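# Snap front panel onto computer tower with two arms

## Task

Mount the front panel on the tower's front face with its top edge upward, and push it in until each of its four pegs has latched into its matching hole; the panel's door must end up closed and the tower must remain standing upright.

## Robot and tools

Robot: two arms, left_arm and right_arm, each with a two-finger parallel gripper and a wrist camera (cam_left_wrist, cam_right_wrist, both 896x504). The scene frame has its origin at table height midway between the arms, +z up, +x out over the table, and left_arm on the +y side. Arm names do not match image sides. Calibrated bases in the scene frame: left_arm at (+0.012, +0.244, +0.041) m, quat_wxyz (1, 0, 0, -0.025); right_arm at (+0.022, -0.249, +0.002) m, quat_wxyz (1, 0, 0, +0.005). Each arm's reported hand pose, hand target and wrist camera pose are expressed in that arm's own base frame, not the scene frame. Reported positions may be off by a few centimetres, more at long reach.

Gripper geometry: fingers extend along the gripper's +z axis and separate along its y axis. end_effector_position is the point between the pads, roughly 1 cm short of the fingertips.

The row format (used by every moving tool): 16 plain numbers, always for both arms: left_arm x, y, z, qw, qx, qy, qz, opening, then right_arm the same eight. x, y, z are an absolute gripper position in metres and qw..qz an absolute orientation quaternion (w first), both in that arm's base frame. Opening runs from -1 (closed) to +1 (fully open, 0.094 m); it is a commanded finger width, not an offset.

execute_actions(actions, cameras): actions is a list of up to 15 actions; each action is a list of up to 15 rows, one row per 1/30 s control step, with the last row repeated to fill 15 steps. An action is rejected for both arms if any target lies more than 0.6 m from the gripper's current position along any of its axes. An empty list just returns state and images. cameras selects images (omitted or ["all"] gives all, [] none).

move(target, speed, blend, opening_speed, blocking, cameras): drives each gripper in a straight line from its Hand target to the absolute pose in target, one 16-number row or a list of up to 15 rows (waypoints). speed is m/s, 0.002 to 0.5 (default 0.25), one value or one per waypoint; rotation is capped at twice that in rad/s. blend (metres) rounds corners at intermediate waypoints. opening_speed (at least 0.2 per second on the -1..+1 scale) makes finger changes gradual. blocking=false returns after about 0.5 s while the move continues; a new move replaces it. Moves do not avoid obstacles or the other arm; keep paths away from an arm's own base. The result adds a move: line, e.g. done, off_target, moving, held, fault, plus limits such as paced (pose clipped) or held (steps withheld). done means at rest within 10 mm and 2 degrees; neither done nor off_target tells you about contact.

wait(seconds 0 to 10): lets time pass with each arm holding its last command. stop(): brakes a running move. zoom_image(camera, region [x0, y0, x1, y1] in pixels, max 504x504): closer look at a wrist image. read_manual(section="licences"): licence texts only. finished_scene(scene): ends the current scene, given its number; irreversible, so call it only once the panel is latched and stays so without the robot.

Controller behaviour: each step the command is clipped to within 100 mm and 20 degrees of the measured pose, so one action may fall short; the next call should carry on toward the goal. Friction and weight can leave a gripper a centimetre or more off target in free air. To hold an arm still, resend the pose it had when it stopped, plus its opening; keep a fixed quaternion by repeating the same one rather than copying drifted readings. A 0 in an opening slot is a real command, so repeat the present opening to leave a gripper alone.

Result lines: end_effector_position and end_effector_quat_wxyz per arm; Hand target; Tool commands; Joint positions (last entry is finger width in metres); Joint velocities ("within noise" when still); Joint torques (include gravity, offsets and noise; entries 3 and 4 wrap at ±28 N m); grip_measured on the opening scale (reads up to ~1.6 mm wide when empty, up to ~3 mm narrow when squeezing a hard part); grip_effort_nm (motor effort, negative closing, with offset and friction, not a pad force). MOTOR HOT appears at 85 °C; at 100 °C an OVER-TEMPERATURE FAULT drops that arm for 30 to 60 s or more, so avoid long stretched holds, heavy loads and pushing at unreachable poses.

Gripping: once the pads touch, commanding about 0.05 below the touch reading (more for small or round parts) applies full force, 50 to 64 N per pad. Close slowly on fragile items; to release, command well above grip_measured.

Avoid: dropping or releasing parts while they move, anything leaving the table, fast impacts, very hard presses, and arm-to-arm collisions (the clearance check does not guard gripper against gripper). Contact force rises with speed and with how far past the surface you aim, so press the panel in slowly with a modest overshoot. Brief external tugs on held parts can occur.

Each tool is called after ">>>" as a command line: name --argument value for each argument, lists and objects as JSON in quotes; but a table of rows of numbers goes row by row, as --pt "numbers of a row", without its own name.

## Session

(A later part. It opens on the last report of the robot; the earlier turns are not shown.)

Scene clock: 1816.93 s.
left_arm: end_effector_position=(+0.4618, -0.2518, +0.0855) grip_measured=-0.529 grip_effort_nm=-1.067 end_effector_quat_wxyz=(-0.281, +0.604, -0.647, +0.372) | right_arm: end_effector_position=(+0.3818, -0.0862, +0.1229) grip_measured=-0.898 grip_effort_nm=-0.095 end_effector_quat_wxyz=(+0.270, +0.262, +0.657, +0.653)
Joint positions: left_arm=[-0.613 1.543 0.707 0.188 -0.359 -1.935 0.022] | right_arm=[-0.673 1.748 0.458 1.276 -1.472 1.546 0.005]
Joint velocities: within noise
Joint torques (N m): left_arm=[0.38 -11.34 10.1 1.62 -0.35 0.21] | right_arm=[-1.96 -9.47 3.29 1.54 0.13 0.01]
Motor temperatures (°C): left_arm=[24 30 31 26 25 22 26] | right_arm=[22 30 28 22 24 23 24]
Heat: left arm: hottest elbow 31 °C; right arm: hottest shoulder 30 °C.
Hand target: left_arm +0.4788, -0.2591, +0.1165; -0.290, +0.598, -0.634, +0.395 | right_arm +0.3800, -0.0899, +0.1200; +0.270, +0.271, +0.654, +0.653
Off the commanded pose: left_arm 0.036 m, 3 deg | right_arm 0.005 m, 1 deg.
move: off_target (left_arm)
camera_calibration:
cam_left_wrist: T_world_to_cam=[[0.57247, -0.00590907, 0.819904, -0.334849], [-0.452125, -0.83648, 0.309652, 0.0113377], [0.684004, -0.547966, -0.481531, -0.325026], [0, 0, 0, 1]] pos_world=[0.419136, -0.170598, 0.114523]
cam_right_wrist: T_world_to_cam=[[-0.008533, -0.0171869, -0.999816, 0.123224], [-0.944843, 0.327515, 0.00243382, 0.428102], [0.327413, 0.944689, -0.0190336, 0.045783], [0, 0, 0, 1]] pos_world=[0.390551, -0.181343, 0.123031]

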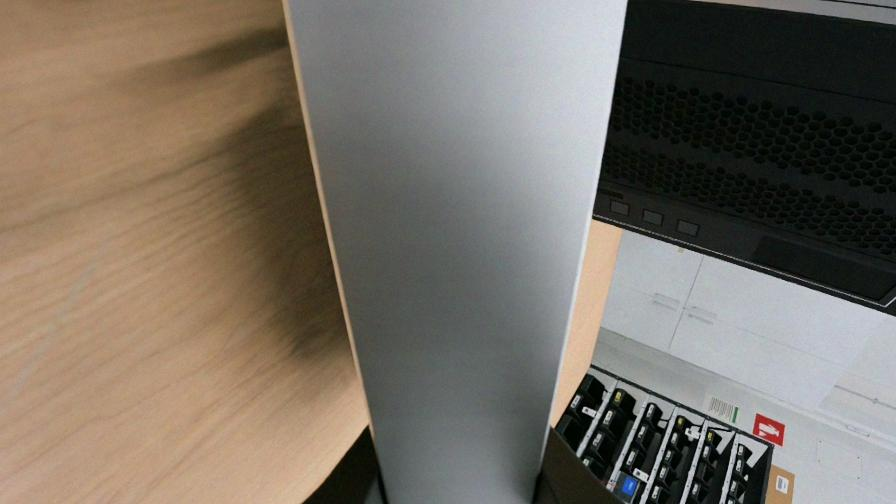

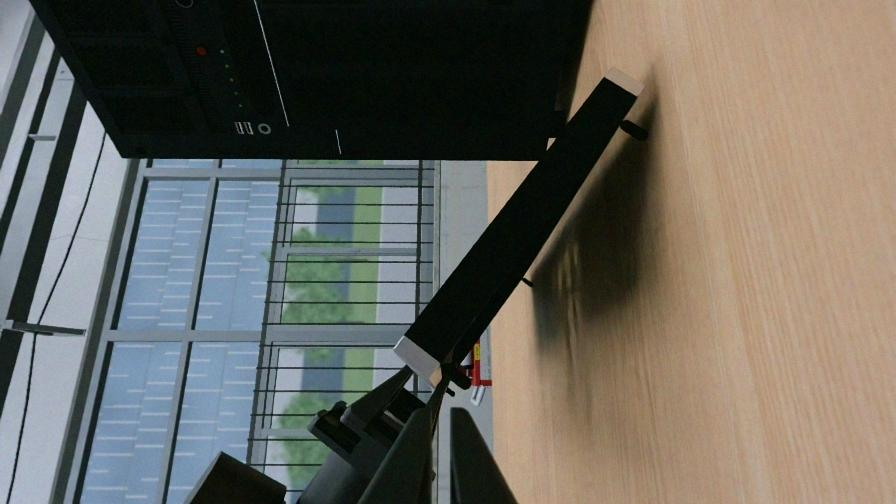

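>>> move --pt "0.468 -0.243 0.150 0.16952 -0.57992 0.72260 -0.33586 -0.78 0.38 -0.09 0.12 0.2706 0.2706 0.6533 0.6533 -0.9" --pt "0.457 -0.233 0.1685 0.08907 -0.53798 0.78845 -0.28462 -0.78 0.38 -0.09 0.12 0.2706 0.2706 0.6533 0.6533 -0.9" --speed 0.07 --blend '[0.02, 0]'

Scene clock: 1834.93 s.
left_arm: end_effector_position=(+0.4336, -0.2250, +0.1297) grip_measured=-0.530 grip_effort_nm=-1.072 end_effector_quat_wxyz=(+0.069, -0.548, +0.795, -0.251) | right_arm: end_effector_position=(+0.3818, -0.0862, +0.1229) grip_measured=-0.898 grip_effort_nm=-0.100 end_effector_quat_wxyz=(+0.270, +0.262, +0.657, +0.653)
Joint positions: left_arm=[-0.431 1.408 0.94 -0.591 0.133 -1.674 0.022] | right_arm=[-0.673 1.748 0.458 1.276 -1.472 1.546 0.005]
Joint velocities: within noise
Joint torques (N m): left_arm=[0.56 -10.29 12.82 1.36 0.18 0.13] | right_arm=[-1.96 -9.35 3.21 1.61 0.11 0.01]
Motor temperatures (°C): left_arm=[24 30 33 26 25 22 27] | right_arm=[22 30 28 22 24 23 24]
Heat: left arm: hottest elbow 33 °C; right arm: hottest shoulder 30 °C.
Hand target: left_arm +0.4550, -0.2319, +0.1689; +0.090, -0.538, +0.788, -0.285 | right_arm +0.3800, -0.0899, +0.1200; +0.270, +0.271, +0.654, +0.653
Off the commanded pose: left_arm 0.046 m, 5 deg | right_arm 0.005 m, 1 deg.
move: off_target (left_arm)
camera_calibration:
cam_left_wrist: T_world_to_cam=[[0.832929, -0.283591, 0.47519, -0.48552], [-0.523709, -0.68137, 0.511335, 0.0470943], [0.17877, -0.674767, -0.716052, -0.0488486], [0, 0, 0, 1]] pos_world=[0.4378, -0.138562, 0.171655]
cam_right_wrist: T_world_to_cam=[[-0.008533, -0.0171869, -0.999816, 0.123224], [-0.944843, 0.327515, 0.00243382, 0.428102], [0.327413, 0.944689, -0.0190336, 0.045783], [0, 0, 0, 1]] pos_world=[0.390551, -0.181343, 0.123031]

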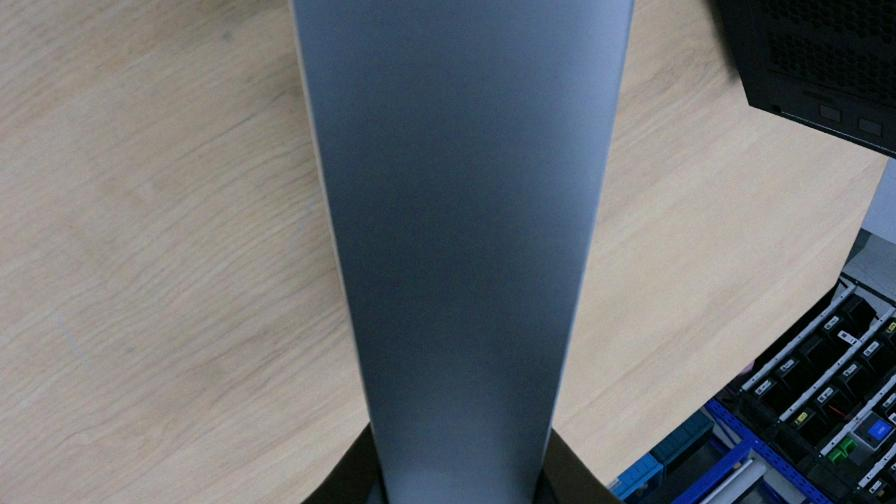

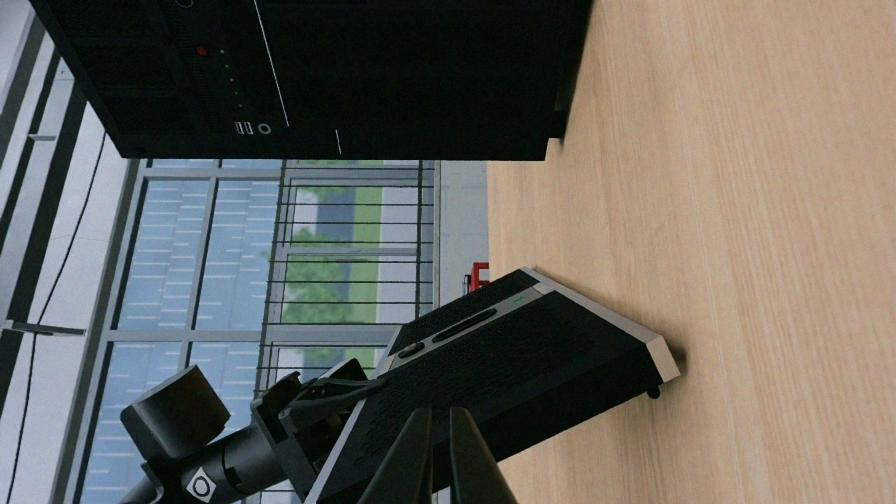

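>>> move --pt "0.450 -0.222 0.182 0.00895 -0.52800 0.82742 -0.19101 -0.78 0.38 -0.09 0.12 0.2706 0.2706 0.6533 0.6533 -0.9" --pt "0.445 -0.215 0.187 -0.06576 -0.52404 0.84518 -0.08208 -0.78 0.38 -0.09 0.12 0.2706 0.2706 0.6533 0.6533 -0.9" --speed 0.07 --blend '[0.02, 0]'

Scene clock: 1884.17 s.
left_arm: end_effector_position=(+0.4241, -0.2106, +0.1663) grip_measured=-0.531 grip_effort_nm=-1.077 end_effector_quat_wxyz=(-0.081, -0.529, +0.843, -0.063) | right_arm: end_effector_position=(+0.3818, -0.0862, +0.1229) grip_measured=-0.898 grip_effort_nm=-0.095 end_effector_quat_wxyz=(+0.270, +0.262, +0.657, +0.653)
Joint positions: left_arm=[-0.386 1.601 1.341 -1.303 0.205 -1.507 0.022] | right_arm=[-0.673 1.748 0.458 1.276 -1.472 1.546 0.005]
Joint velocities: within noise
Joint torques (N m): left_arm=[0.62 -11.28 12.59 0.42 -0.02 0.13] | right_arm=[-2.08 -9.52 3.29 1.54 0.16 0]
Motor temperatures (°C): left_arm=[24 29 37 26 24 22 27] | right_arm=[22 30 27 22 24 23 24]
Heat: left arm: hottest elbow 37 °C; right arm: hottest shoulder 30 °C.
Hand target: left_arm +0.4437, -0.2145, +0.1871; -0.065, -0.524, +0.845, -0.082 | right_arm +0.3800, -0.0899, +0.1200; +0.270, +0.271, +0.654, +0.653
Off the commanded pose: left_arm 0.030 m, 3 deg | right_arm 0.005 m, 1 deg.
move: off_target (left_arm)
camera_calibration:
cam_left_wrist: T_world_to_cam=[[0.896017, -0.443546, 0.0204914, -0.475719], [-0.366565, -0.712886, 0.59785, -0.0544775], [-0.250566, -0.543195, -0.801346, 0.21282], [0, 0, 0, 1]] pos_world=[0.459608, -0.134236, 0.21286]
cam_right_wrist: T_world_to_cam=[[-0.008533, -0.0171869, -0.999816, 0.123224], [-0.944843, 0.327515, 0.00243382, 0.428102], [0.327413, 0.944689, -0.0190336, 0.045783], [0, 0, 0, 1]] pos_world=[0.390551, -0.181343, 0.123031]

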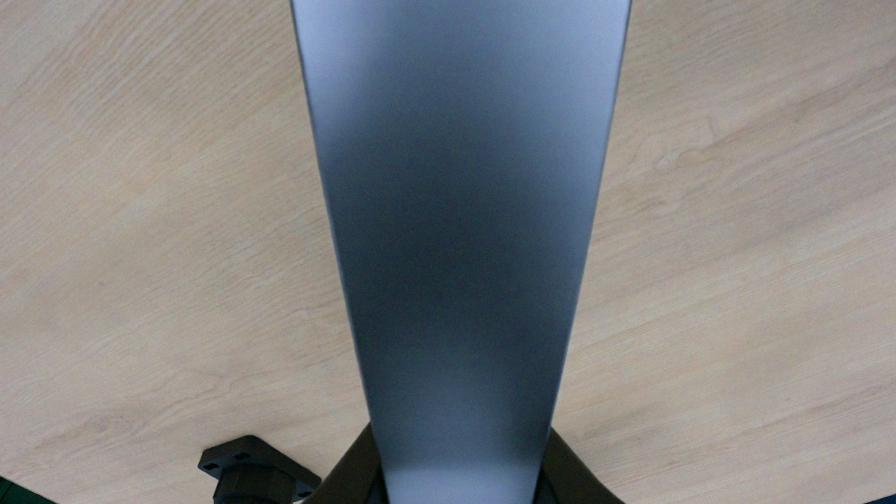

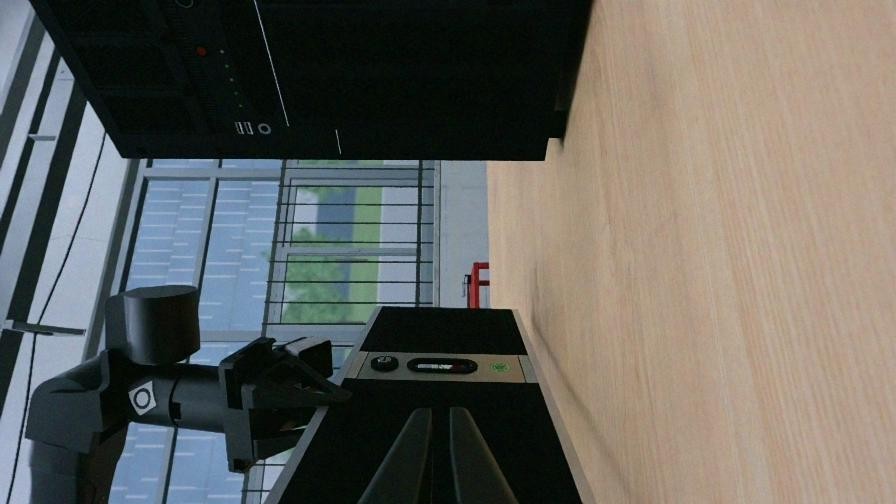

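>>> zoom_image --camera "cam_right_wrist" --region '[320, 290, 600, 430]'

Scaled by 1.800 from the camera's 896x504 image, which has a finer 1280x720 frame.

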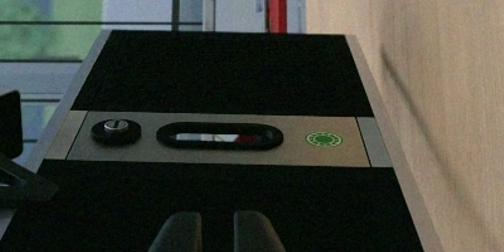

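>>> move --target '[0.4260, -0.2110, 0.169, -0.0790, -0.5285, 0.8430, -0.0655, -0.78, 0.38, -0.09, 0.12, 0.2706, 0.2706, 0.6533, 0.6533, -0.9]' --speed 0.05 --cameras '[]'

>>> move --target '[0.4260, -0.2110, 0.169, -0.0790, -0.5285, 0.8430, -0.0655, -0.42, 0.38, -0.09, 0.12, 0.2706, 0.2706, 0.6533, 0.6533, -0.9]' --speed 0.05 --opening_speed 0.3

Scene clock: 1920.83 s.
left_arm: end_effector_position=(+0.4221, -0.2098, +0.1641) grip_measured=-0.531 grip_effort_nm=-1.067 end_effector_quat_wxyz=(-0.083, -0.529, +0.843, -0.060) | right_arm: end_effector_position=(+0.3818, -0.0862, +0.1229) grip_measured=-0.898 grip_effort_nm=-0.090 end_effector_quat_wxyz=(+0.270, +0.262, +0.657, +0.653)
Joint positions: left_arm=[-0.386 1.601 1.335 -1.303 0.205 -1.507 0.022] | right_arm=[-0.673 1.748 0.458 1.276 -1.472 1.546 0.005]
Joint velocities: within noise
Joint torques (N m): left_arm=[0.32 -12.04 9.01 0.64 0.07 0.03] | right_arm=[-2.26 -9.58 3.22 1.59 0.11 0.03]
Motor temperatures (°C): left_arm=[24 28 42 26 24 22 27] | right_arm=[22 30 27 22 24 23 24]
Heat: left arm: hottest elbow 42 °C; right arm: hottest shoulder 30 °C.
Hand target: left_arm +0.4259, -0.2110, +0.1690; -0.079, -0.528, +0.843, -0.065 | right_arm +0.3800, -0.0899, +0.1200; +0.270, +0.271, +0.654, +0.653
Off the commanded pose: left_arm 0.006 m, 1 deg | right_arm 0.005 m, 1 deg.
move: done
No camera images: "cameras" was empty.

Scene clock: 1922.33 s.
left_arm: end_effector_position=(+0.4221, -0.2097, +0.1641) grip_measured=-0.423 grip_effort_nm=0.066 end_effector_quat_wxyz=(-0.083, -0.529, +0.843, -0.060) | right_arm: end_effector_position=(+0.3818, -0.0862, +0.1229) grip_measured=-0.898 grip_effort_nm=-0.100 end_effector_quat_wxyz=(+0.270, +0.262, +0.657, +0.653)
Joint positions: left_arm=[-0.386 1.601 1.335 -1.303 0.205 -1.507 0.027] | right_arm=[-0.673 1.748 0.458 1.276 -1.472 1.546 0.005]
Joint velocities: within noise
Joint torques (N m): left_arm=[0.15 -12.28 8.99 0.64 0.1 0.05] | right_arm=[-1.85 -9.23 3.21 1.55 0.18 0.02]
Motor temperatures (°C): left_arm=[24 28 41 26 24 22 27] | right_arm=[22 30 27 22 24 23 24]
Heat: left arm: hottest elbow 41 °C; right arm: hottest shoulder 30 °C.
Hand target: left_arm +0.4259, -0.2110, +0.1690; -0.079, -0.528, +0.843, -0.065 | right_arm +0.3800, -0.0899, +0.1200; +0.270, +0.271, +0.654, +0.653
Off the commanded pose: left_arm 0.006 m, 1 deg | right_arm 0.005 m, 1 deg.
move: done
camera_calibration:
cam_left_wrist: T_world_to_cam=[[0.895953, -0.443927, 0.0140741, -0.472495], [-0.363367, -0.714404, 0.597989, -0.0549155], [-0.255409, -0.540884, -0.801381, 0.213515], [0, 0, 0, 1]] pos_world=[0.457912, -0.133498, 0.210595]
cam_right_wrist: T_world_to_cam=[[-0.008533, -0.0171869, -0.999816, 0.123224], [-0.944843, 0.327515, 0.00243382, 0.428102], [0.327413, 0.944689, -0.0190336, 0.045783], [0, 0, 0, 1]] pos_world=[0.390551, -0.181343, 0.123031]

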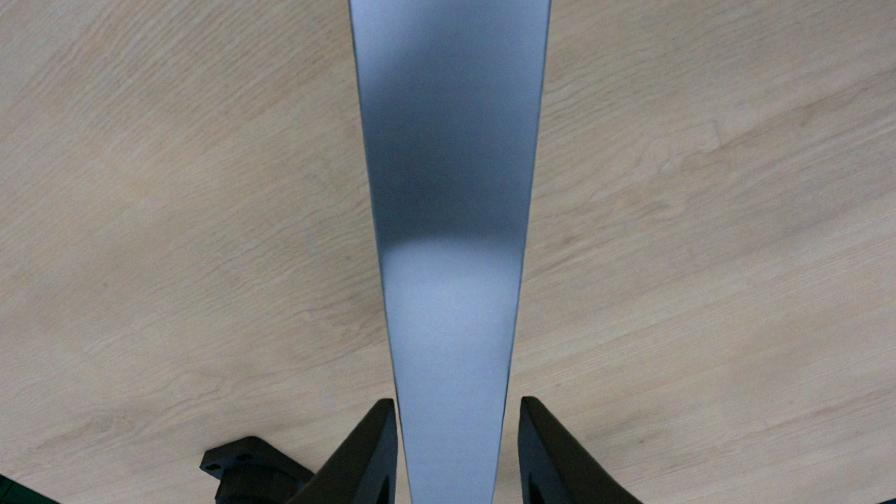

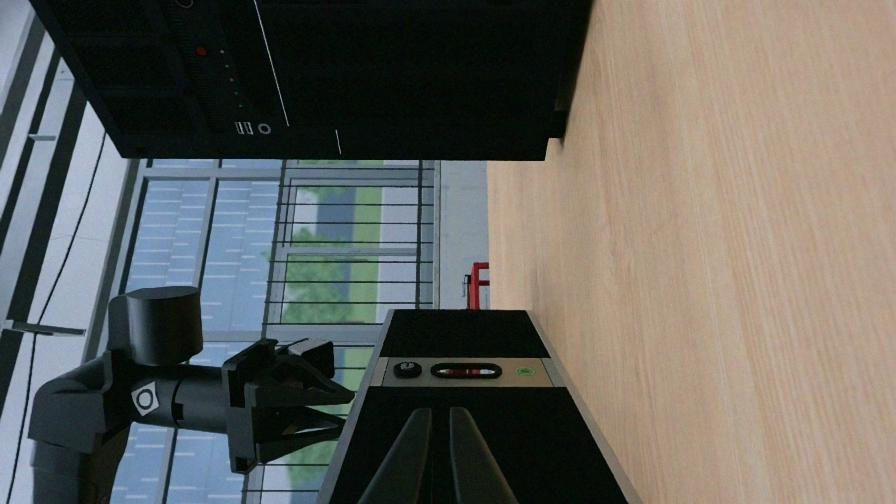

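>>> zoom_image --camera "cam_right_wrist" --region '[220, 320, 480, 480]'

>>> zoom_image --camera "cam_left_wrist" --region '[300, 330, 620, 504]'

Scaled by 1.938 from the camera's 896x504 image, which has a finer 1280x720 frame.

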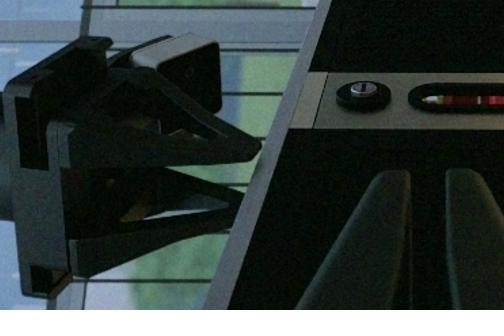

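Scaled by 1.575 from the camera's 896x504 image, which has a finer 1280x720 frame.

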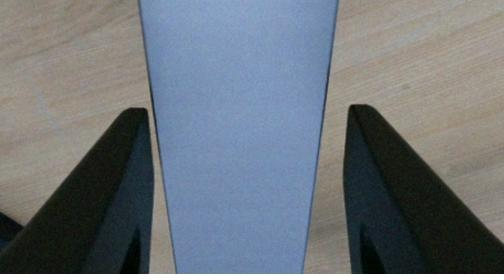

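>>> move --pt "0.4235 -0.2097 0.188 -0.0790 -0.5285 0.8430 -0.0655 -0.2 0.38 -0.09 0.12 0.2706 0.2706 0.6533 0.6533 -0.9" --pt "0.4388 -0.1678 0.188 0.0 -0.5329 0.8462 0.0 -0.2 0.38 -0.09 0.12 0.2706 0.2706 0.6533 0.6533 -0.9" --speed 0.08 --opening_speed 0.6

Scene clock: 1998.23 s.
left_arm: end_effector_position=(+0.4249, -0.1661, +0.1667) grip_measured=-0.202 grip_effort_nm=0.071 end_effector_quat_wxyz=(-0.015, -0.535, +0.844, +0.018) | right_arm: end_effector_position=(+0.3818, -0.0862, +0.1229) grip_measured=-0.898 grip_effort_nm=-0.095 end_effector_quat_wxyz=(+0.270, +0.262, +0.657, +0.653)
Joint positions: left_arm=[-0.371 1.593 1.34 -1.365 0.002 -1.501 0.037] | right_arm=[-0.673 1.748 0.458 1.276 -1.472 1.546 0.005]
Joint velocities: within noise
Joint torques (N m): left_arm=[0.73 -12.45 11.34 0.23 -0.19 0.14] | right_arm=[-1.9 -9.52 3.44 1.52 0.15 0]
Motor temperatures (°C): left_arm=[24 28 36 26 24 21 26] | right_arm=[22 30 27 22 24 23 24]
Heat: left arm: hottest elbow 36 °C; right arm: hottest shoulder 30 °C.
Hand target: left_arm +0.4379, -0.1674, +0.1880; +0.000, -0.533, +0.846, +0.000 | right_arm +0.3800, -0.0899, +0.1200; +0.270, +0.271, +0.654, +0.653
Off the commanded pose: left_arm 0.025 m, 3 deg | right_arm 0.005 m, 1 deg.
move: off_target (left_arm)
camera_calibration:
cam_left_wrist: T_world_to_cam=[[0.898461, -0.436313, -0.0489805, -0.445025], [-0.375883, -0.82204, 0.42774, -0.00850283], [-0.226893, -0.365897, -0.902574, 0.273703], [0, 0, 0, 1]] pos_world=[0.458743, -0.101013, 0.228876]
cam_right_wrist: T_world_to_cam=[[-0.008533, -0.0171869, -0.999816, 0.123224], [-0.944843, 0.327515, 0.00243382, 0.428102], [0.327413, 0.944689, -0.0190336, 0.045783], [0, 0, 0, 1]] pos_world=[0.390551, -0.181343, 0.123031]

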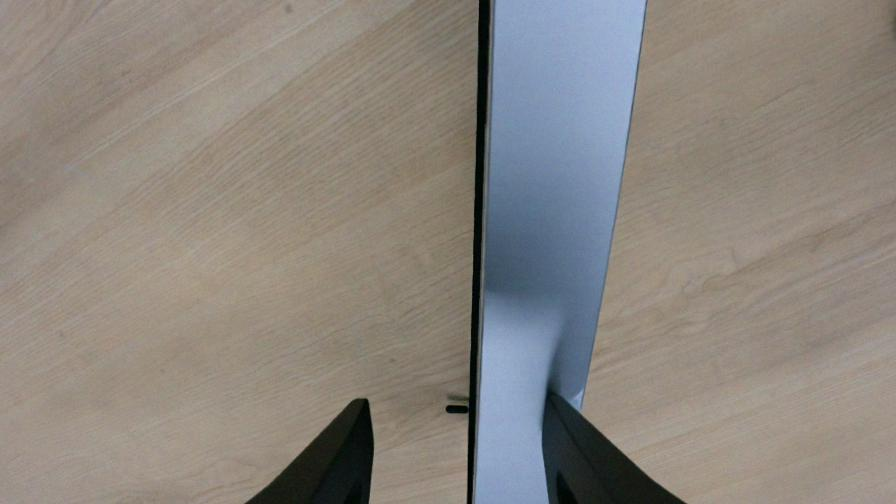

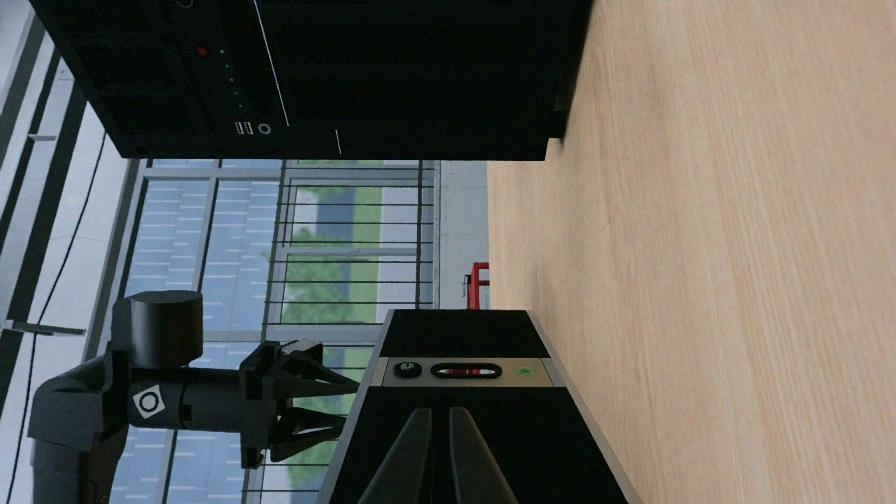

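>>> move --pt "0.4388 -0.1678 0.204 0.0 -0.5329 0.8462 0.0 -0.2 0.38 -0.09 0.12 0.2706 0.2706 0.6533 0.6533 -0.9" --pt "0.4530 -0.1695 0.202 0.0 -0.5329 0.8462 0.0 -0.2 0.38 -0.09 0.12 0.2706 0.2706 0.6533 0.6533 -0.9" --speed 0.08 --cameras '["cam_left_wrist"]'

Scene clock: 2023.33 s.
left_arm: end_effector_position=(+0.4391, -0.1679, +0.1942) grip_measured=-0.202 grip_effort_nm=0.061 end_effector_quat_wxyz=(-0.005, -0.535, +0.845, +0.006) | right_arm: end_effector_position=(+0.3818, -0.0862, +0.1229) grip_measured=-0.898 grip_effort_nm=-0.100 end_effector_quat_wxyz=(+0.270, +0.262, +0.657, +0.653)
Joint positions: left_arm=[-0.364 1.592 1.414 -1.408 0.001 -1.494 0.037] | right_arm=[-0.673 1.748 0.458 1.276 -1.472 1.546 0.005]
Joint velocities: within noise
Joint torques (N m): left_arm=[0.97 -10.52 11.51 0.25 -0.16 0.13] | right_arm=[-2.14 -9.17 3.23 1.61 0.13 -0.01]
Motor temperatures (°C): left_arm=[24 29 38 26 24 21 26] | right_arm=[22 30 27 22 24 23 24]
Heat: left arm: hottest elbow 38 °C; right arm: hottest shoulder 30 °C.
Hand target: left_arm +0.4525, -0.1693, +0.2020; +0.000, -0.533, +0.846, +0.000 | right_arm +0.3800, -0.0899, +0.1200; +0.270, +0.271, +0.654, +0.653
Off the commanded pose: left_arm 0.016 m, 1 deg | right_arm 0.005 m, 1 deg.
move: off_target (left_arm)
camera_calibration:
cam_left_wrist: T_world_to_cam=[[0.899446, -0.436697, -0.0170732, -0.463819], [-0.388679, -0.817185, 0.425602, -0.00957717], [-0.199811, -0.376171, -0.904749, 0.287914], [0, 0, 0, 1]] pos_world=[0.470987, -0.10207, 0.256647]
Images, in order (width x height): cam_left_wrist 896x504.

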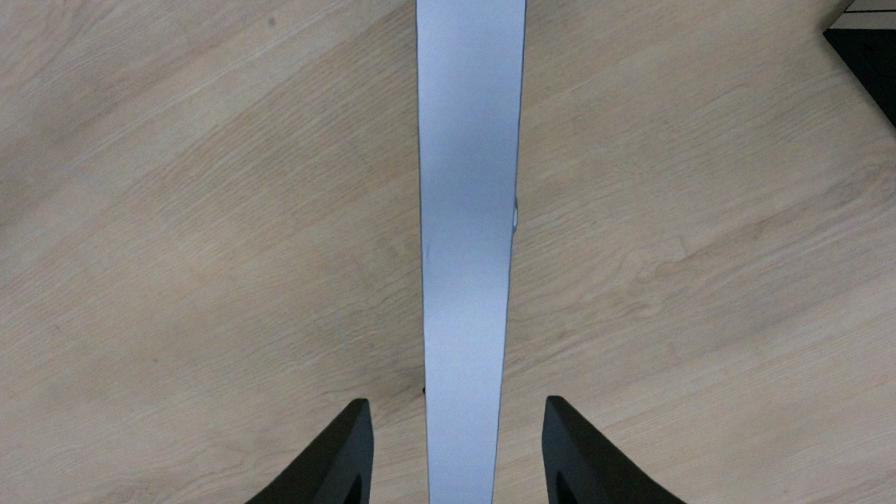

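>>> move --target '[0.4530, -0.1695, 0.150, 0.0, -0.5329, 0.8462, 0.0, -0.2, 0.38, -0.09, 0.12, 0.2706, 0.2706, 0.6533, 0.6533, -0.9]' --speed 0.08 --cameras '["cam_left_wrist"]'

Scene clock: 2039.23 s.
left_arm: end_effector_position=(+0.4480, -0.1713, +0.1582) grip_measured=-0.202 grip_effort_nm=0.061 end_effector_quat_wxyz=(+0.001, -0.535, +0.845, -0.003) | right_arm: end_effector_position=(+0.3818, -0.0862, +0.1229) grip_measured=-0.898 grip_effort_nm=-0.105 end_effector_quat_wxyz=(+0.270, +0.262, +0.657, +0.653)
Joint positions: left_arm=[-0.364 1.624 1.356 -1.297 0.001 -1.493 0.037] | right_arm=[-0.673 1.748 0.458 1.276 -1.472 1.546 0.005]
Joint velocities: within noise
Joint torques (N m): left_arm=[0.5 -11.05 8.2 0.9 -0.15 0.12] | right_arm=[-2.02 -9.58 3.21 1.62 0.12 -0.01]
Motor temperatures (°C): left_arm=[24 28 39 26 24 21 25] | right_arm=[22 30 27 22 24 23 24]
Heat: left arm: hottest elbow 39 °C; right arm: hottest shoulder 30 °C.
Hand target: left_arm +0.4528, -0.1695, +0.1501; +0.000, -0.533, +0.846, +0.000 | right_arm +0.3800, -0.0899, +0.1200; +0.270, +0.271, +0.654, +0.653
Off the commanded pose: left_arm 0.010 m, 0 deg | right_arm 0.005 m, 1 deg.
move: done
camera_calibration:
cam_left_wrist: T_world_to_cam=[[0.899241, -0.437432, 0.00420619, -0.477384], [-0.397782, -0.813654, 0.423954, 0.0113869], [-0.182029, -0.38291, -0.905674, 0.246865], [0, 0, 0, 1]] pos_world=[0.478749, -0.105031, 0.22076]
Images, in order (width x height): cam_left_wrist 896x504.

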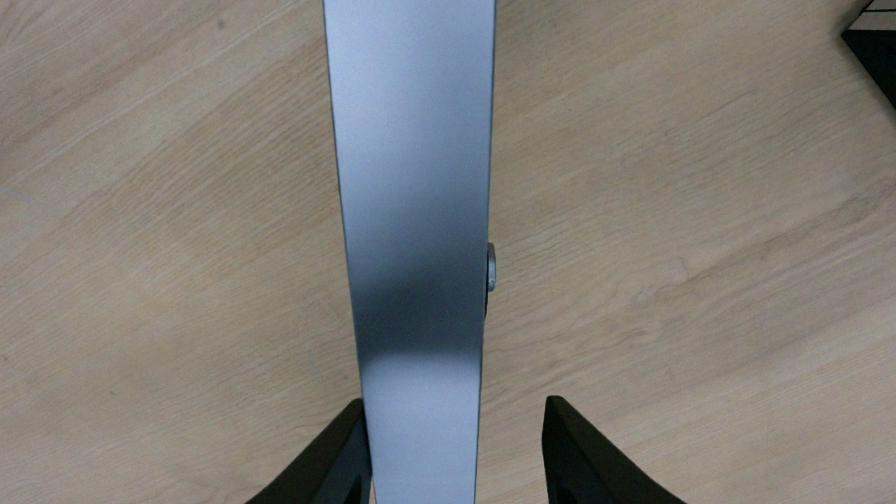

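>>> move --pt "0.4455 -0.1660 0.150 0.0 -0.5329 0.8462 0.0 -0.2 0.38 -0.09 0.12 0.2706 0.2706 0.6533 0.6533 -0.9" --pt "0.4455 -0.1660 0.140 0.0 -0.5329 0.8462 0.0 -0.2 0.38 -0.09 0.12 0.2706 0.2706 0.6533 0.6533 -0.9" --speed 0.06 --cameras '["cam_left_wrist"]'

Scene clock: 2070.03 s.
left_arm: end_effector_position=(+0.4422, -0.1683, +0.1435) grip_measured=-0.202 grip_effort_nm=0.056 end_effector_quat_wxyz=(-0.001, -0.535, +0.845, +0.001) | right_arm: end_effector_position=(+0.3818, -0.0862, +0.1229) grip_measured=-0.898 grip_effort_nm=-0.100 end_effector_quat_wxyz=(+0.270, +0.262, +0.657, +0.653)
Joint positions: left_arm=[-0.362 1.624 1.316 -1.265 0.001 -1.492 0.037] | right_arm=[-0.673 1.748 0.458 1.276 -1.472 1.546 0.005]
Joint velocities: within noise
Joint torques (N m): left_arm=[0.67 -11.63 7.8 0.99 -0.18 0.14] | right_arm=[-1.79 -9.41 3.36 1.52 0.14 0]
Motor temperatures (°C): left_arm=[24 28 36 26 24 21 25] | right_arm=[22 30 27 22 24 23 24]
Heat: left arm: hottest elbow 36 °C; right arm: hottest shoulder 30 °C.
Hand target: left_arm +0.4454, -0.1659, +0.1401; +0.000, -0.533, +0.846, +0.000 | right_arm +0.3800, -0.0899, +0.1200; +0.270, +0.271, +0.654, +0.653
Off the commanded pose: left_arm 0.005 m, 0 deg | right_arm 0.005 m, 1 deg.
move: done
camera_calibration:
cam_left_wrist: T_world_to_cam=[[0.899407, -0.437089, -0.00453148, -0.469547], [-0.393992, -0.815128, 0.424661, 0.0156993], [-0.189308, -0.380158, -0.905341, 0.237296], [0, 0, 0, 1]] pos_world=[0.473421, -0.102227, 0.20604]
Images, in order (width x height): cam_left_wrist 896x504.

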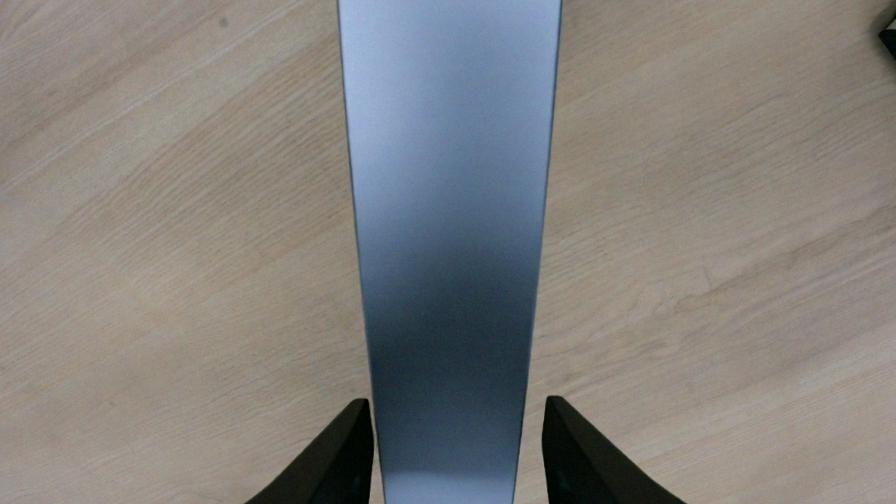

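>>> move --pt "0.4435 -0.1650 0.1335 0.0 -0.5329 0.8462 0.0 -0.2 0.38 -0.09 0.12 0.2706 0.2706 0.6533 0.6533 -0.9" --pt "0.4435 -0.1650 0.1335 0.0 -0.5329 0.8462 0.0 -0.8 0.38 -0.09 0.12 0.2706 0.2706 0.6533 0.6533 -0.9" --speed 0.06 --opening_speed 0.5

Scene clock: 2090.43 s.
left_arm: end_effector_position=(+0.4405, -0.1675, +0.1369) grip_measured=-0.532 grip_effort_nm=-1.053 end_effector_quat_wxyz=(-0.001, -0.534, +0.845, +0.000) | right_arm: end_effector_position=(+0.3818, -0.0862, +0.1229) grip_measured=-0.898 grip_effort_nm=-0.090 end_effector_quat_wxyz=(+0.270, +0.262, +0.657, +0.653)
Joint positions: left_arm=[-0.362 1.624 1.298 -1.246 0.001 -1.489 0.022] | right_arm=[-0.673 1.748 0.458 1.276 -1.472 1.546 0.005]
Joint velocities: within noise
Joint torques (N m): left_arm=[0.44 -11.69 7.77 0.94 -0.14 0.13] | right_arm=[-2.02 -9.47 3.21 1.46 0.12 0.03]
Motor temperatures (°C): left_arm=[24 28 35 26 24 21 25] | right_arm=[22 30 27 22 24 23 24]
Heat: left arm: hottest elbow 35 °C; right arm: hottest shoulder 30 °C.
Hand target: left_arm +0.4434, -0.1650, +0.1335; +0.000, -0.533, +0.846, +0.000 | right_arm +0.3800, -0.0899, +0.1200; +0.270, +0.271, +0.654, +0.653
Off the commanded pose: left_arm 0.005 m, 0 deg | right_arm 0.005 m, 1 deg.
move: done
camera_calibration:
cam_left_wrist: T_world_to_cam=[[0.898408, -0.439148, -0.00338821, -0.467732], [-0.396311, -0.814049, 0.424573, 0.0197477], [-0.189208, -0.380097, -0.905387, 0.231247], [0, 0, 0, 1]] pos_world=[0.471794, -0.101432, 0.199399]
cam_right_wrist: T_world_to_cam=[[-0.008533, -0.0171869, -0.999816, 0.123224], [-0.944843, 0.327515, 0.00243382, 0.428102], [0.327413, 0.944689, -0.0190336, 0.045783], [0, 0, 0, 1]] pos_world=[0.390551, -0.181343, 0.123031]

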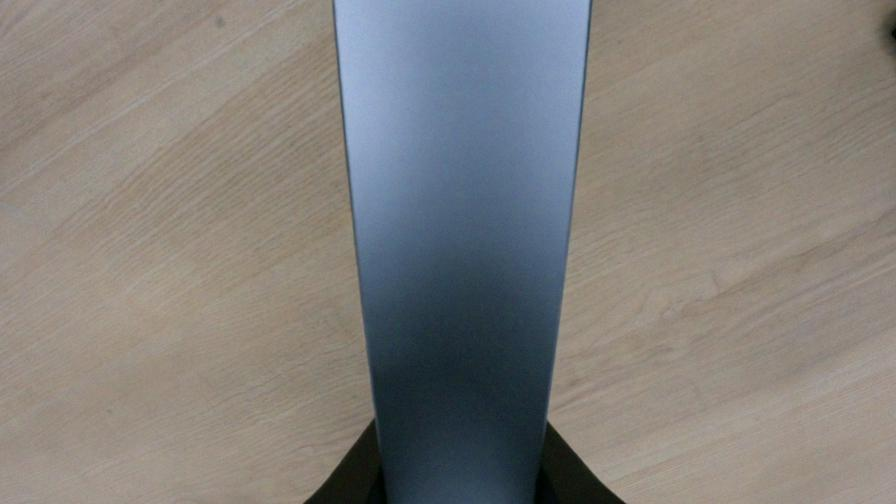

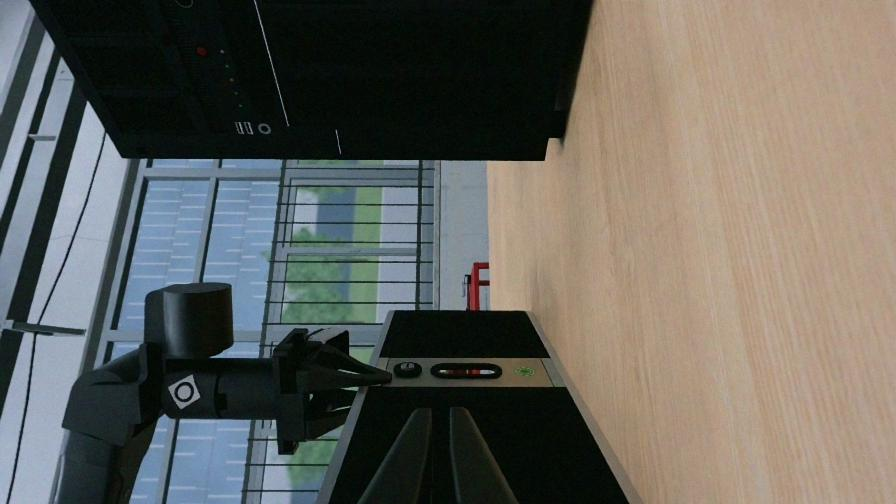

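>>> move --target '[0.4500, -0.1680, 0.1900, 0.0, -0.5329, 0.8462, 0.0, -0.8, 0.38, -0.09, 0.12, 0.2706, 0.2706, 0.6533, 0.6533, -0.9]' --speed 0.05

Scene clock: 2114.83 s.
left_arm: end_effector_position=(+0.4315, -0.1638, +0.1598) grip_measured=-0.532 grip_effort_nm=-1.057 end_effector_quat_wxyz=(-0.020, -0.534, +0.845, +0.027) | right_arm: end_effector_position=(+0.3818, -0.0862, +0.1229) grip_measured=-0.898 grip_effort_nm=-0.105 end_effector_quat_wxyz=(+0.270, +0.262, +0.657, +0.653)
Joint positions: left_arm=[-0.362 1.624 1.359 -1.374 0 -1.489 0.022] | right_arm=[-0.673 1.748 0.458 1.276 -1.472 1.546 0.005]
Joint velocities: within noise
Joint torques (N m): left_arm=[0.15 -13.63 12.4 0.14 -0.12 0.11] | right_arm=[-2.14 -9.52 3.22 1.52 0.14 0.01]
Motor temperatures (°C): left_arm=[24 28 36 26 24 21 26] | right_arm=[22 30 27 22 24 23 24]
Heat: left arm: hottest elbow 36 °C; right arm: hottest shoulder 30 °C.
Hand target: left_arm +0.4484, -0.1674, +0.1902; +0.000, -0.533, +0.846, +0.000 | right_arm +0.3800, -0.0899, +0.1200; +0.270, +0.271, +0.654, +0.653
Off the commanded pose: left_arm 0.036 m, 4 deg | right_arm 0.005 m, 1 deg.
move: off_target (left_arm)
camera_calibration:
cam_left_wrist: T_world_to_cam=[[0.89609, -0.438267, -0.0703224, -0.446128], [-0.369816, -0.824772, 0.427769, -0.00423324], [-0.245477, -0.357313, -0.901148, 0.279005], [0, 0, 0, 1]] pos_world=[0.466695, -0.0993222, 0.221863]
cam_right_wrist: T_world_to_cam=[[-0.008533, -0.0171869, -0.999816, 0.123224], [-0.944843, 0.327515, 0.00243382, 0.428102], [0.327413, 0.944689, -0.0190336, 0.045783], [0, 0, 0, 1]] pos_world=[0.390551, -0.181343, 0.123031]

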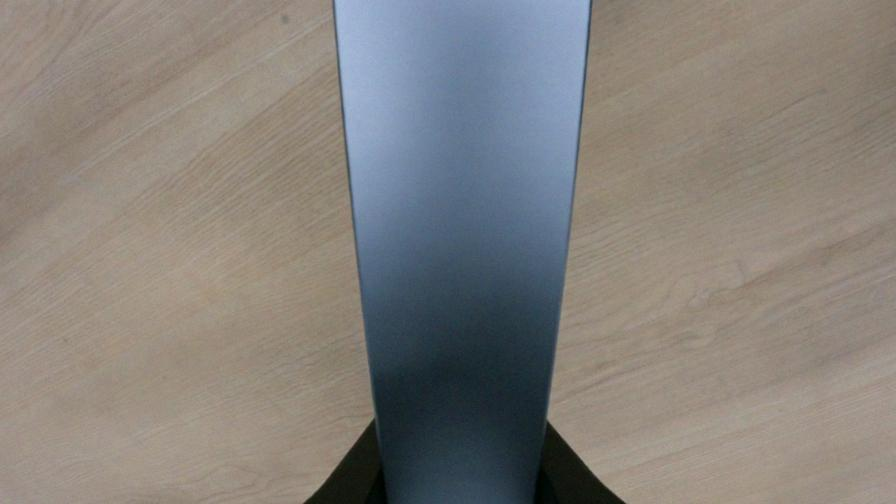

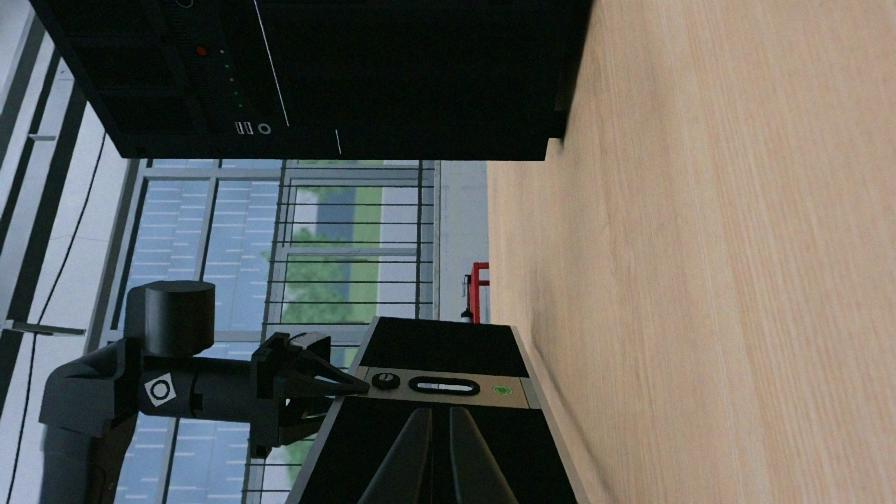

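>>> move --pt "0.415 -0.167 0.260 0.1245 -0.2981 0.9455 0.0392 -0.8 0.38 -0.09 0.12 0.2706 0.2706 0.6533 0.6533 -0.9" --speed 0.1

Scene clock: 2149.10 s.
left_arm: end_effector_position=(+0.4143, -0.1644, +0.2381) grip_measured=-0.533 grip_effort_nm=-1.067 end_effector_quat_wxyz=(+0.106, -0.305, +0.945, +0.053) | right_arm: end_effector_position=(+0.3818, -0.0862, +0.1229) grip_measured=-0.898 grip_effort_nm=-0.100 end_effector_quat_wxyz=(+0.270, +0.262, +0.657, +0.653)
Joint positions: left_arm=[-0.463 1.453 1.359 -1.397 -0.225 -1.079 0.022] | right_arm=[-0.673 1.748 0.458 1.276 -1.472 1.546 0.005]
Joint velocities: within noise
Joint torques (N m): left_arm=[-0.73 -12.16 10.13 0.69 -0.54 0.15] | right_arm=[-2.14 -9.64 3.15 1.66 0.16 0.03]
Motor temperatures (°C): left_arm=[24 28 40 26 24 21 27] | right_arm=[22 30 27 22 24 23 24]
Heat: left arm: hottest elbow 40 °C; right arm: hottest shoulder 30 °C.
Hand target: left_arm +0.4147, -0.1668, +0.2597; +0.125, -0.298, +0.945, +0.039 | right_arm +0.3800, -0.0899, +0.1200; +0.270, +0.271, +0.654, +0.653
Off the commanded pose: left_arm 0.022 m, 3 deg | right_arm 0.005 m, 1 deg.
move: off_target (left_arm)
camera_calibration:
cam_left_wrist: T_world_to_cam=[[0.579373, -0.814096, -0.0396656, -0.3633], [-0.79356, -0.574525, 0.200459, 0.226253], [-0.185982, -0.0846633, -0.978899, 0.383814], [0, 0, 0, 1]] pos_world=[0.461414, -0.133279, 0.31595]
cam_right_wrist: T_world_to_cam=[[-0.008533, -0.0171869, -0.999816, 0.123224], [-0.944843, 0.327515, 0.00243382, 0.428102], [0.327413, 0.944689, -0.0190336, 0.045783], [0, 0, 0, 1]] pos_world=[0.390551, -0.181343, 0.123031]

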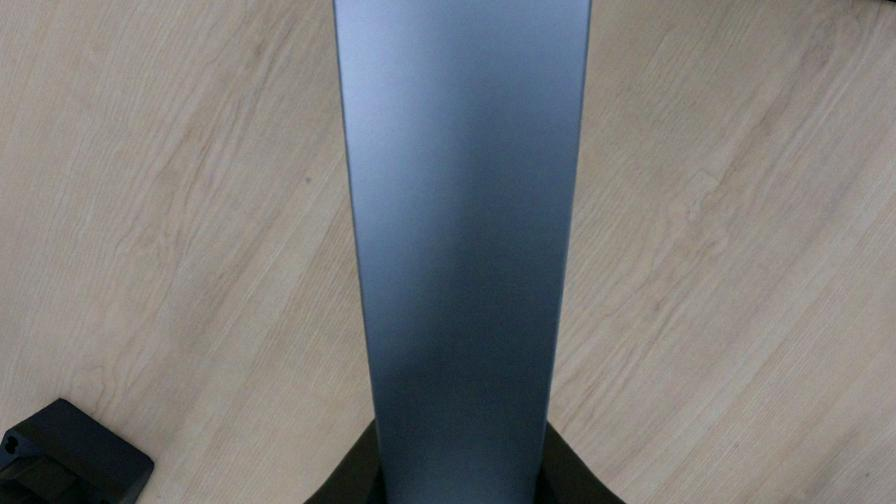

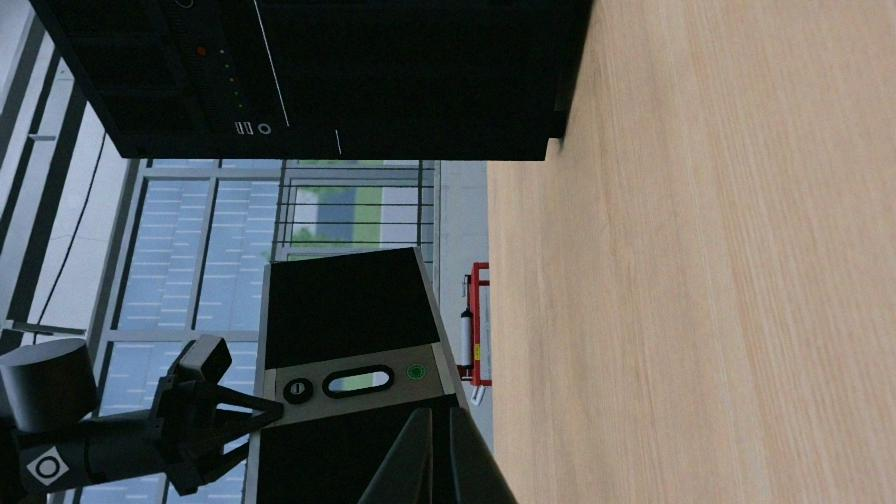

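>>> move --pt "0.375 -0.160 0.320 0.3420 0.0 0.9397 0.0 -0.8 0.38 -0.09 0.12 0.2706 0.2706 0.6533 0.6533 -0.9" --speed 0.1

Scene clock: 2160.30 s.
left_arm: end_effector_position=(+0.3717, -0.1558, +0.2967) grip_measured=-0.533 grip_effort_nm=-1.062 end_effector_quat_wxyz=(+0.311, -0.002, +0.950, +0.016) | right_arm: end_effector_position=(+0.3818, -0.0862, +0.1229) grip_measured=-0.898 grip_effort_nm=-0.100 end_effector_quat_wxyz=(+0.270, +0.262, +0.657, +0.653)
Joint positions: left_arm=[-0.537 1.054 1.067 -1.035 -0.336 -0.445 0.022] | right_arm=[-0.673 1.748 0.458 1.276 -1.472 1.546 0.005]
Joint velocities: within noise
Joint torques (N m): left_arm=[-0.03 -7.12 10.41 2.55 -0.42 0.13] | right_arm=[-2.32 -9.58 3.25 1.52 0.11 0.01]
Motor temperatures (°C): left_arm=[24 29 40 26 24 21 27] | right_arm=[22 30 27 22 24 23 24]
Heat: left arm: hottest elbow 40 °C; right arm: hottest shoulder 30 °C.
Hand target: left_arm +0.3744, -0.1596, +0.3200; +0.342, +0.000, +0.940, +0.000 | right_arm +0.3800, -0.0899, +0.1200; +0.270, +0.271, +0.654, +0.653
Off the commanded pose: left_arm 0.024 m, 4 deg | right_arm 0.005 m, 1 deg.
move: off_target (left_arm)
camera_calibration:
cam_left_wrist: T_world_to_cam=[[0.00562065, -0.999285, -0.037379, -0.145576], [-0.980838, 0.00177031, -0.194816, 0.462298], [0.194742, 0.0377577, -0.980127, 0.311983], [0, 0, 0, 1]] pos_world=[0.393501, -0.15807, 0.390404]
cam_right_wrist: T_world_to_cam=[[-0.008533, -0.0171869, -0.999816, 0.123224], [-0.944843, 0.327515, 0.00243382, 0.428102], [0.327413, 0.944689, -0.0190336, 0.045783], [0, 0, 0, 1]] pos_world=[0.390551, -0.181343, 0.123031]

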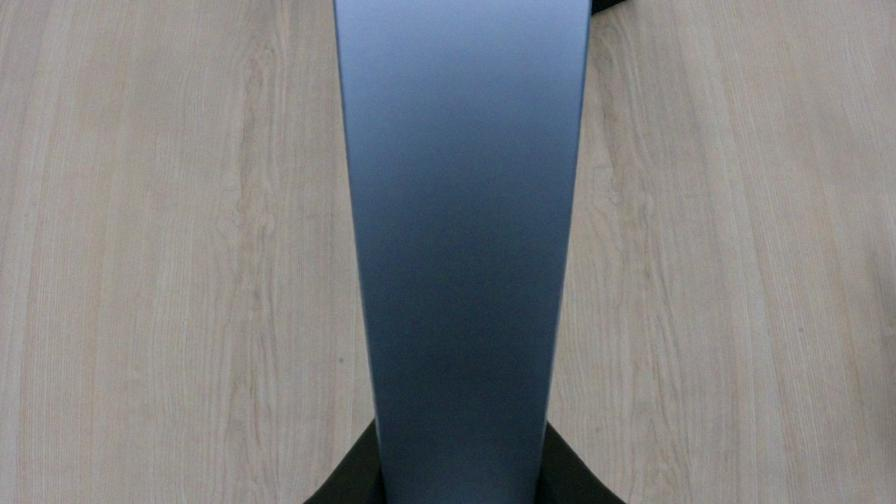

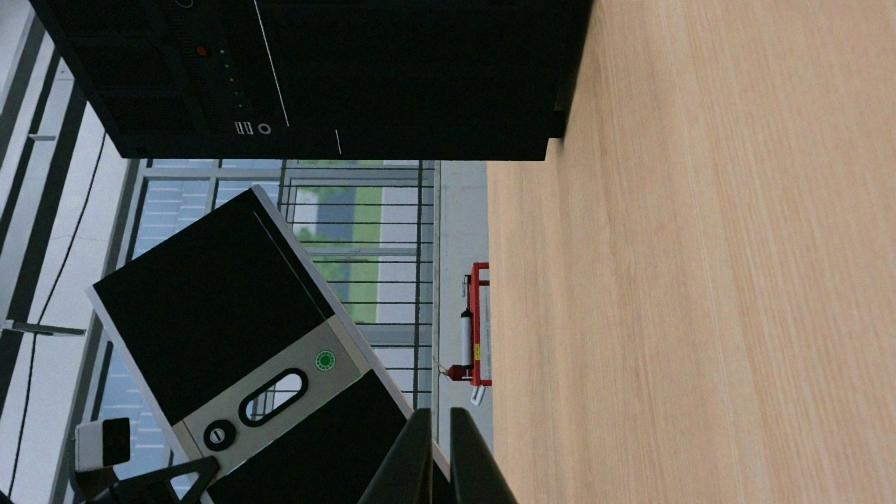

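>>> move --pt "0.380 -0.155 0.330 0.5291 0.1464 0.8306 -0.0933 -0.8 0.38 -0.09 0.12 0.2706 0.2706 0.6533 0.6533 -0.9" --speed 0.1

Scene clock: 2168.10 s.
left_arm: end_effector_position=(+0.3755, -0.1559, +0.2973) grip_measured=-0.533 grip_effort_nm=-1.062 end_effector_quat_wxyz=(+0.491, +0.149, +0.854, -0.088) | right_arm: end_effector_position=(+0.3818, -0.0862, +0.1229) grip_measured=-0.898 grip_effort_nm=-0.105 end_effector_quat_wxyz=(+0.270, +0.262, +0.657, +0.653)
Joint positions: left_arm=[-0.417 0.822 0.736 -0.442 -0.058 -0.037 0.022] | right_arm=[-0.673 1.748 0.458 1.276 -1.472 1.546 0.005]
Joint velocities: within noise
Joint torques (N m): left_arm=[0.38 -4.66 11.23 3.56 0.05 0.11] | right_arm=[-1.9 -9.35 3.19 1.7 0.11 0]
Motor temperatures (°C): left_arm=[24 28 40 26 24 21 27] | right_arm=[22 30 27 22 24 23 24]
Heat: left arm: hottest elbow 40 °C; right arm: hottest shoulder 30 °C.
Hand target: left_arm +0.3787, -0.1545, +0.3300; +0.529, +0.146, +0.831, -0.093 | right_arm +0.3800, -0.0899, +0.1200; +0.270, +0.271, +0.654, +0.653
Off the commanded pose: left_arm 0.033 m, 5 deg | right_arm 0.005 m, 1 deg.
move: off_target (left_arm)
camera_calibration:
cam_left_wrist: T_world_to_cam=[[-0.344513, -0.93875, -0.00766042, -0.013622], [-0.769987, 0.287228, -0.569754, 0.542939], [0.537057, -0.190389, -0.82178, 0.100579], [0, 0, 0, 1]] pos_world=[0.359347, -0.149586, 0.391892]
cam_right_wrist: T_world_to_cam=[[-0.008533, -0.0171869, -0.999816, 0.123224], [-0.944843, 0.327515, 0.00243382, 0.428102], [0.327413, 0.944689, -0.0190336, 0.045783], [0, 0, 0, 1]] pos_world=[0.390551, -0.181343, 0.123031]

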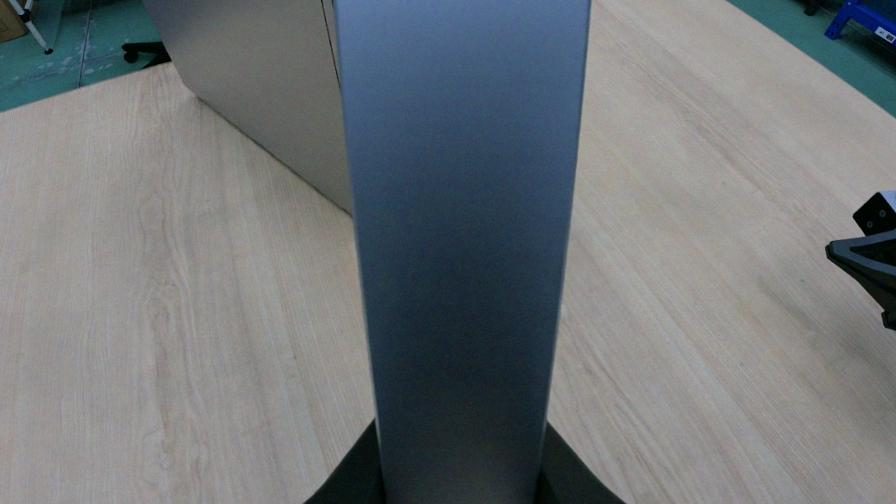

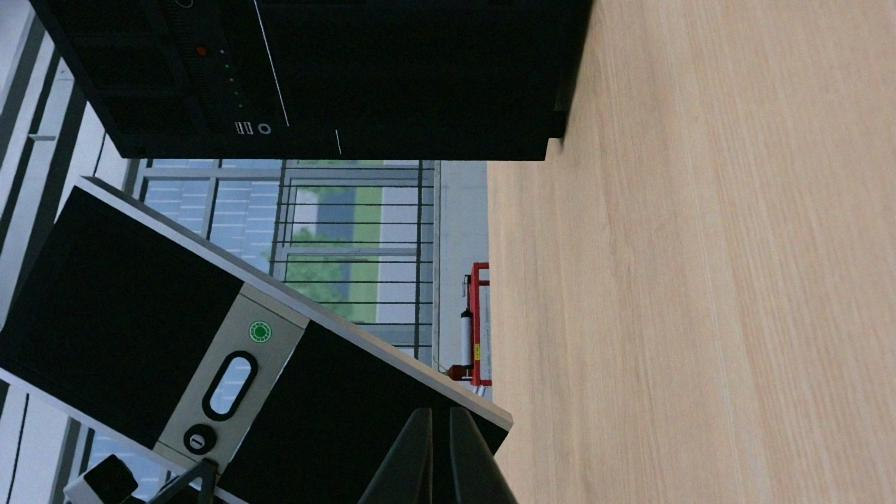

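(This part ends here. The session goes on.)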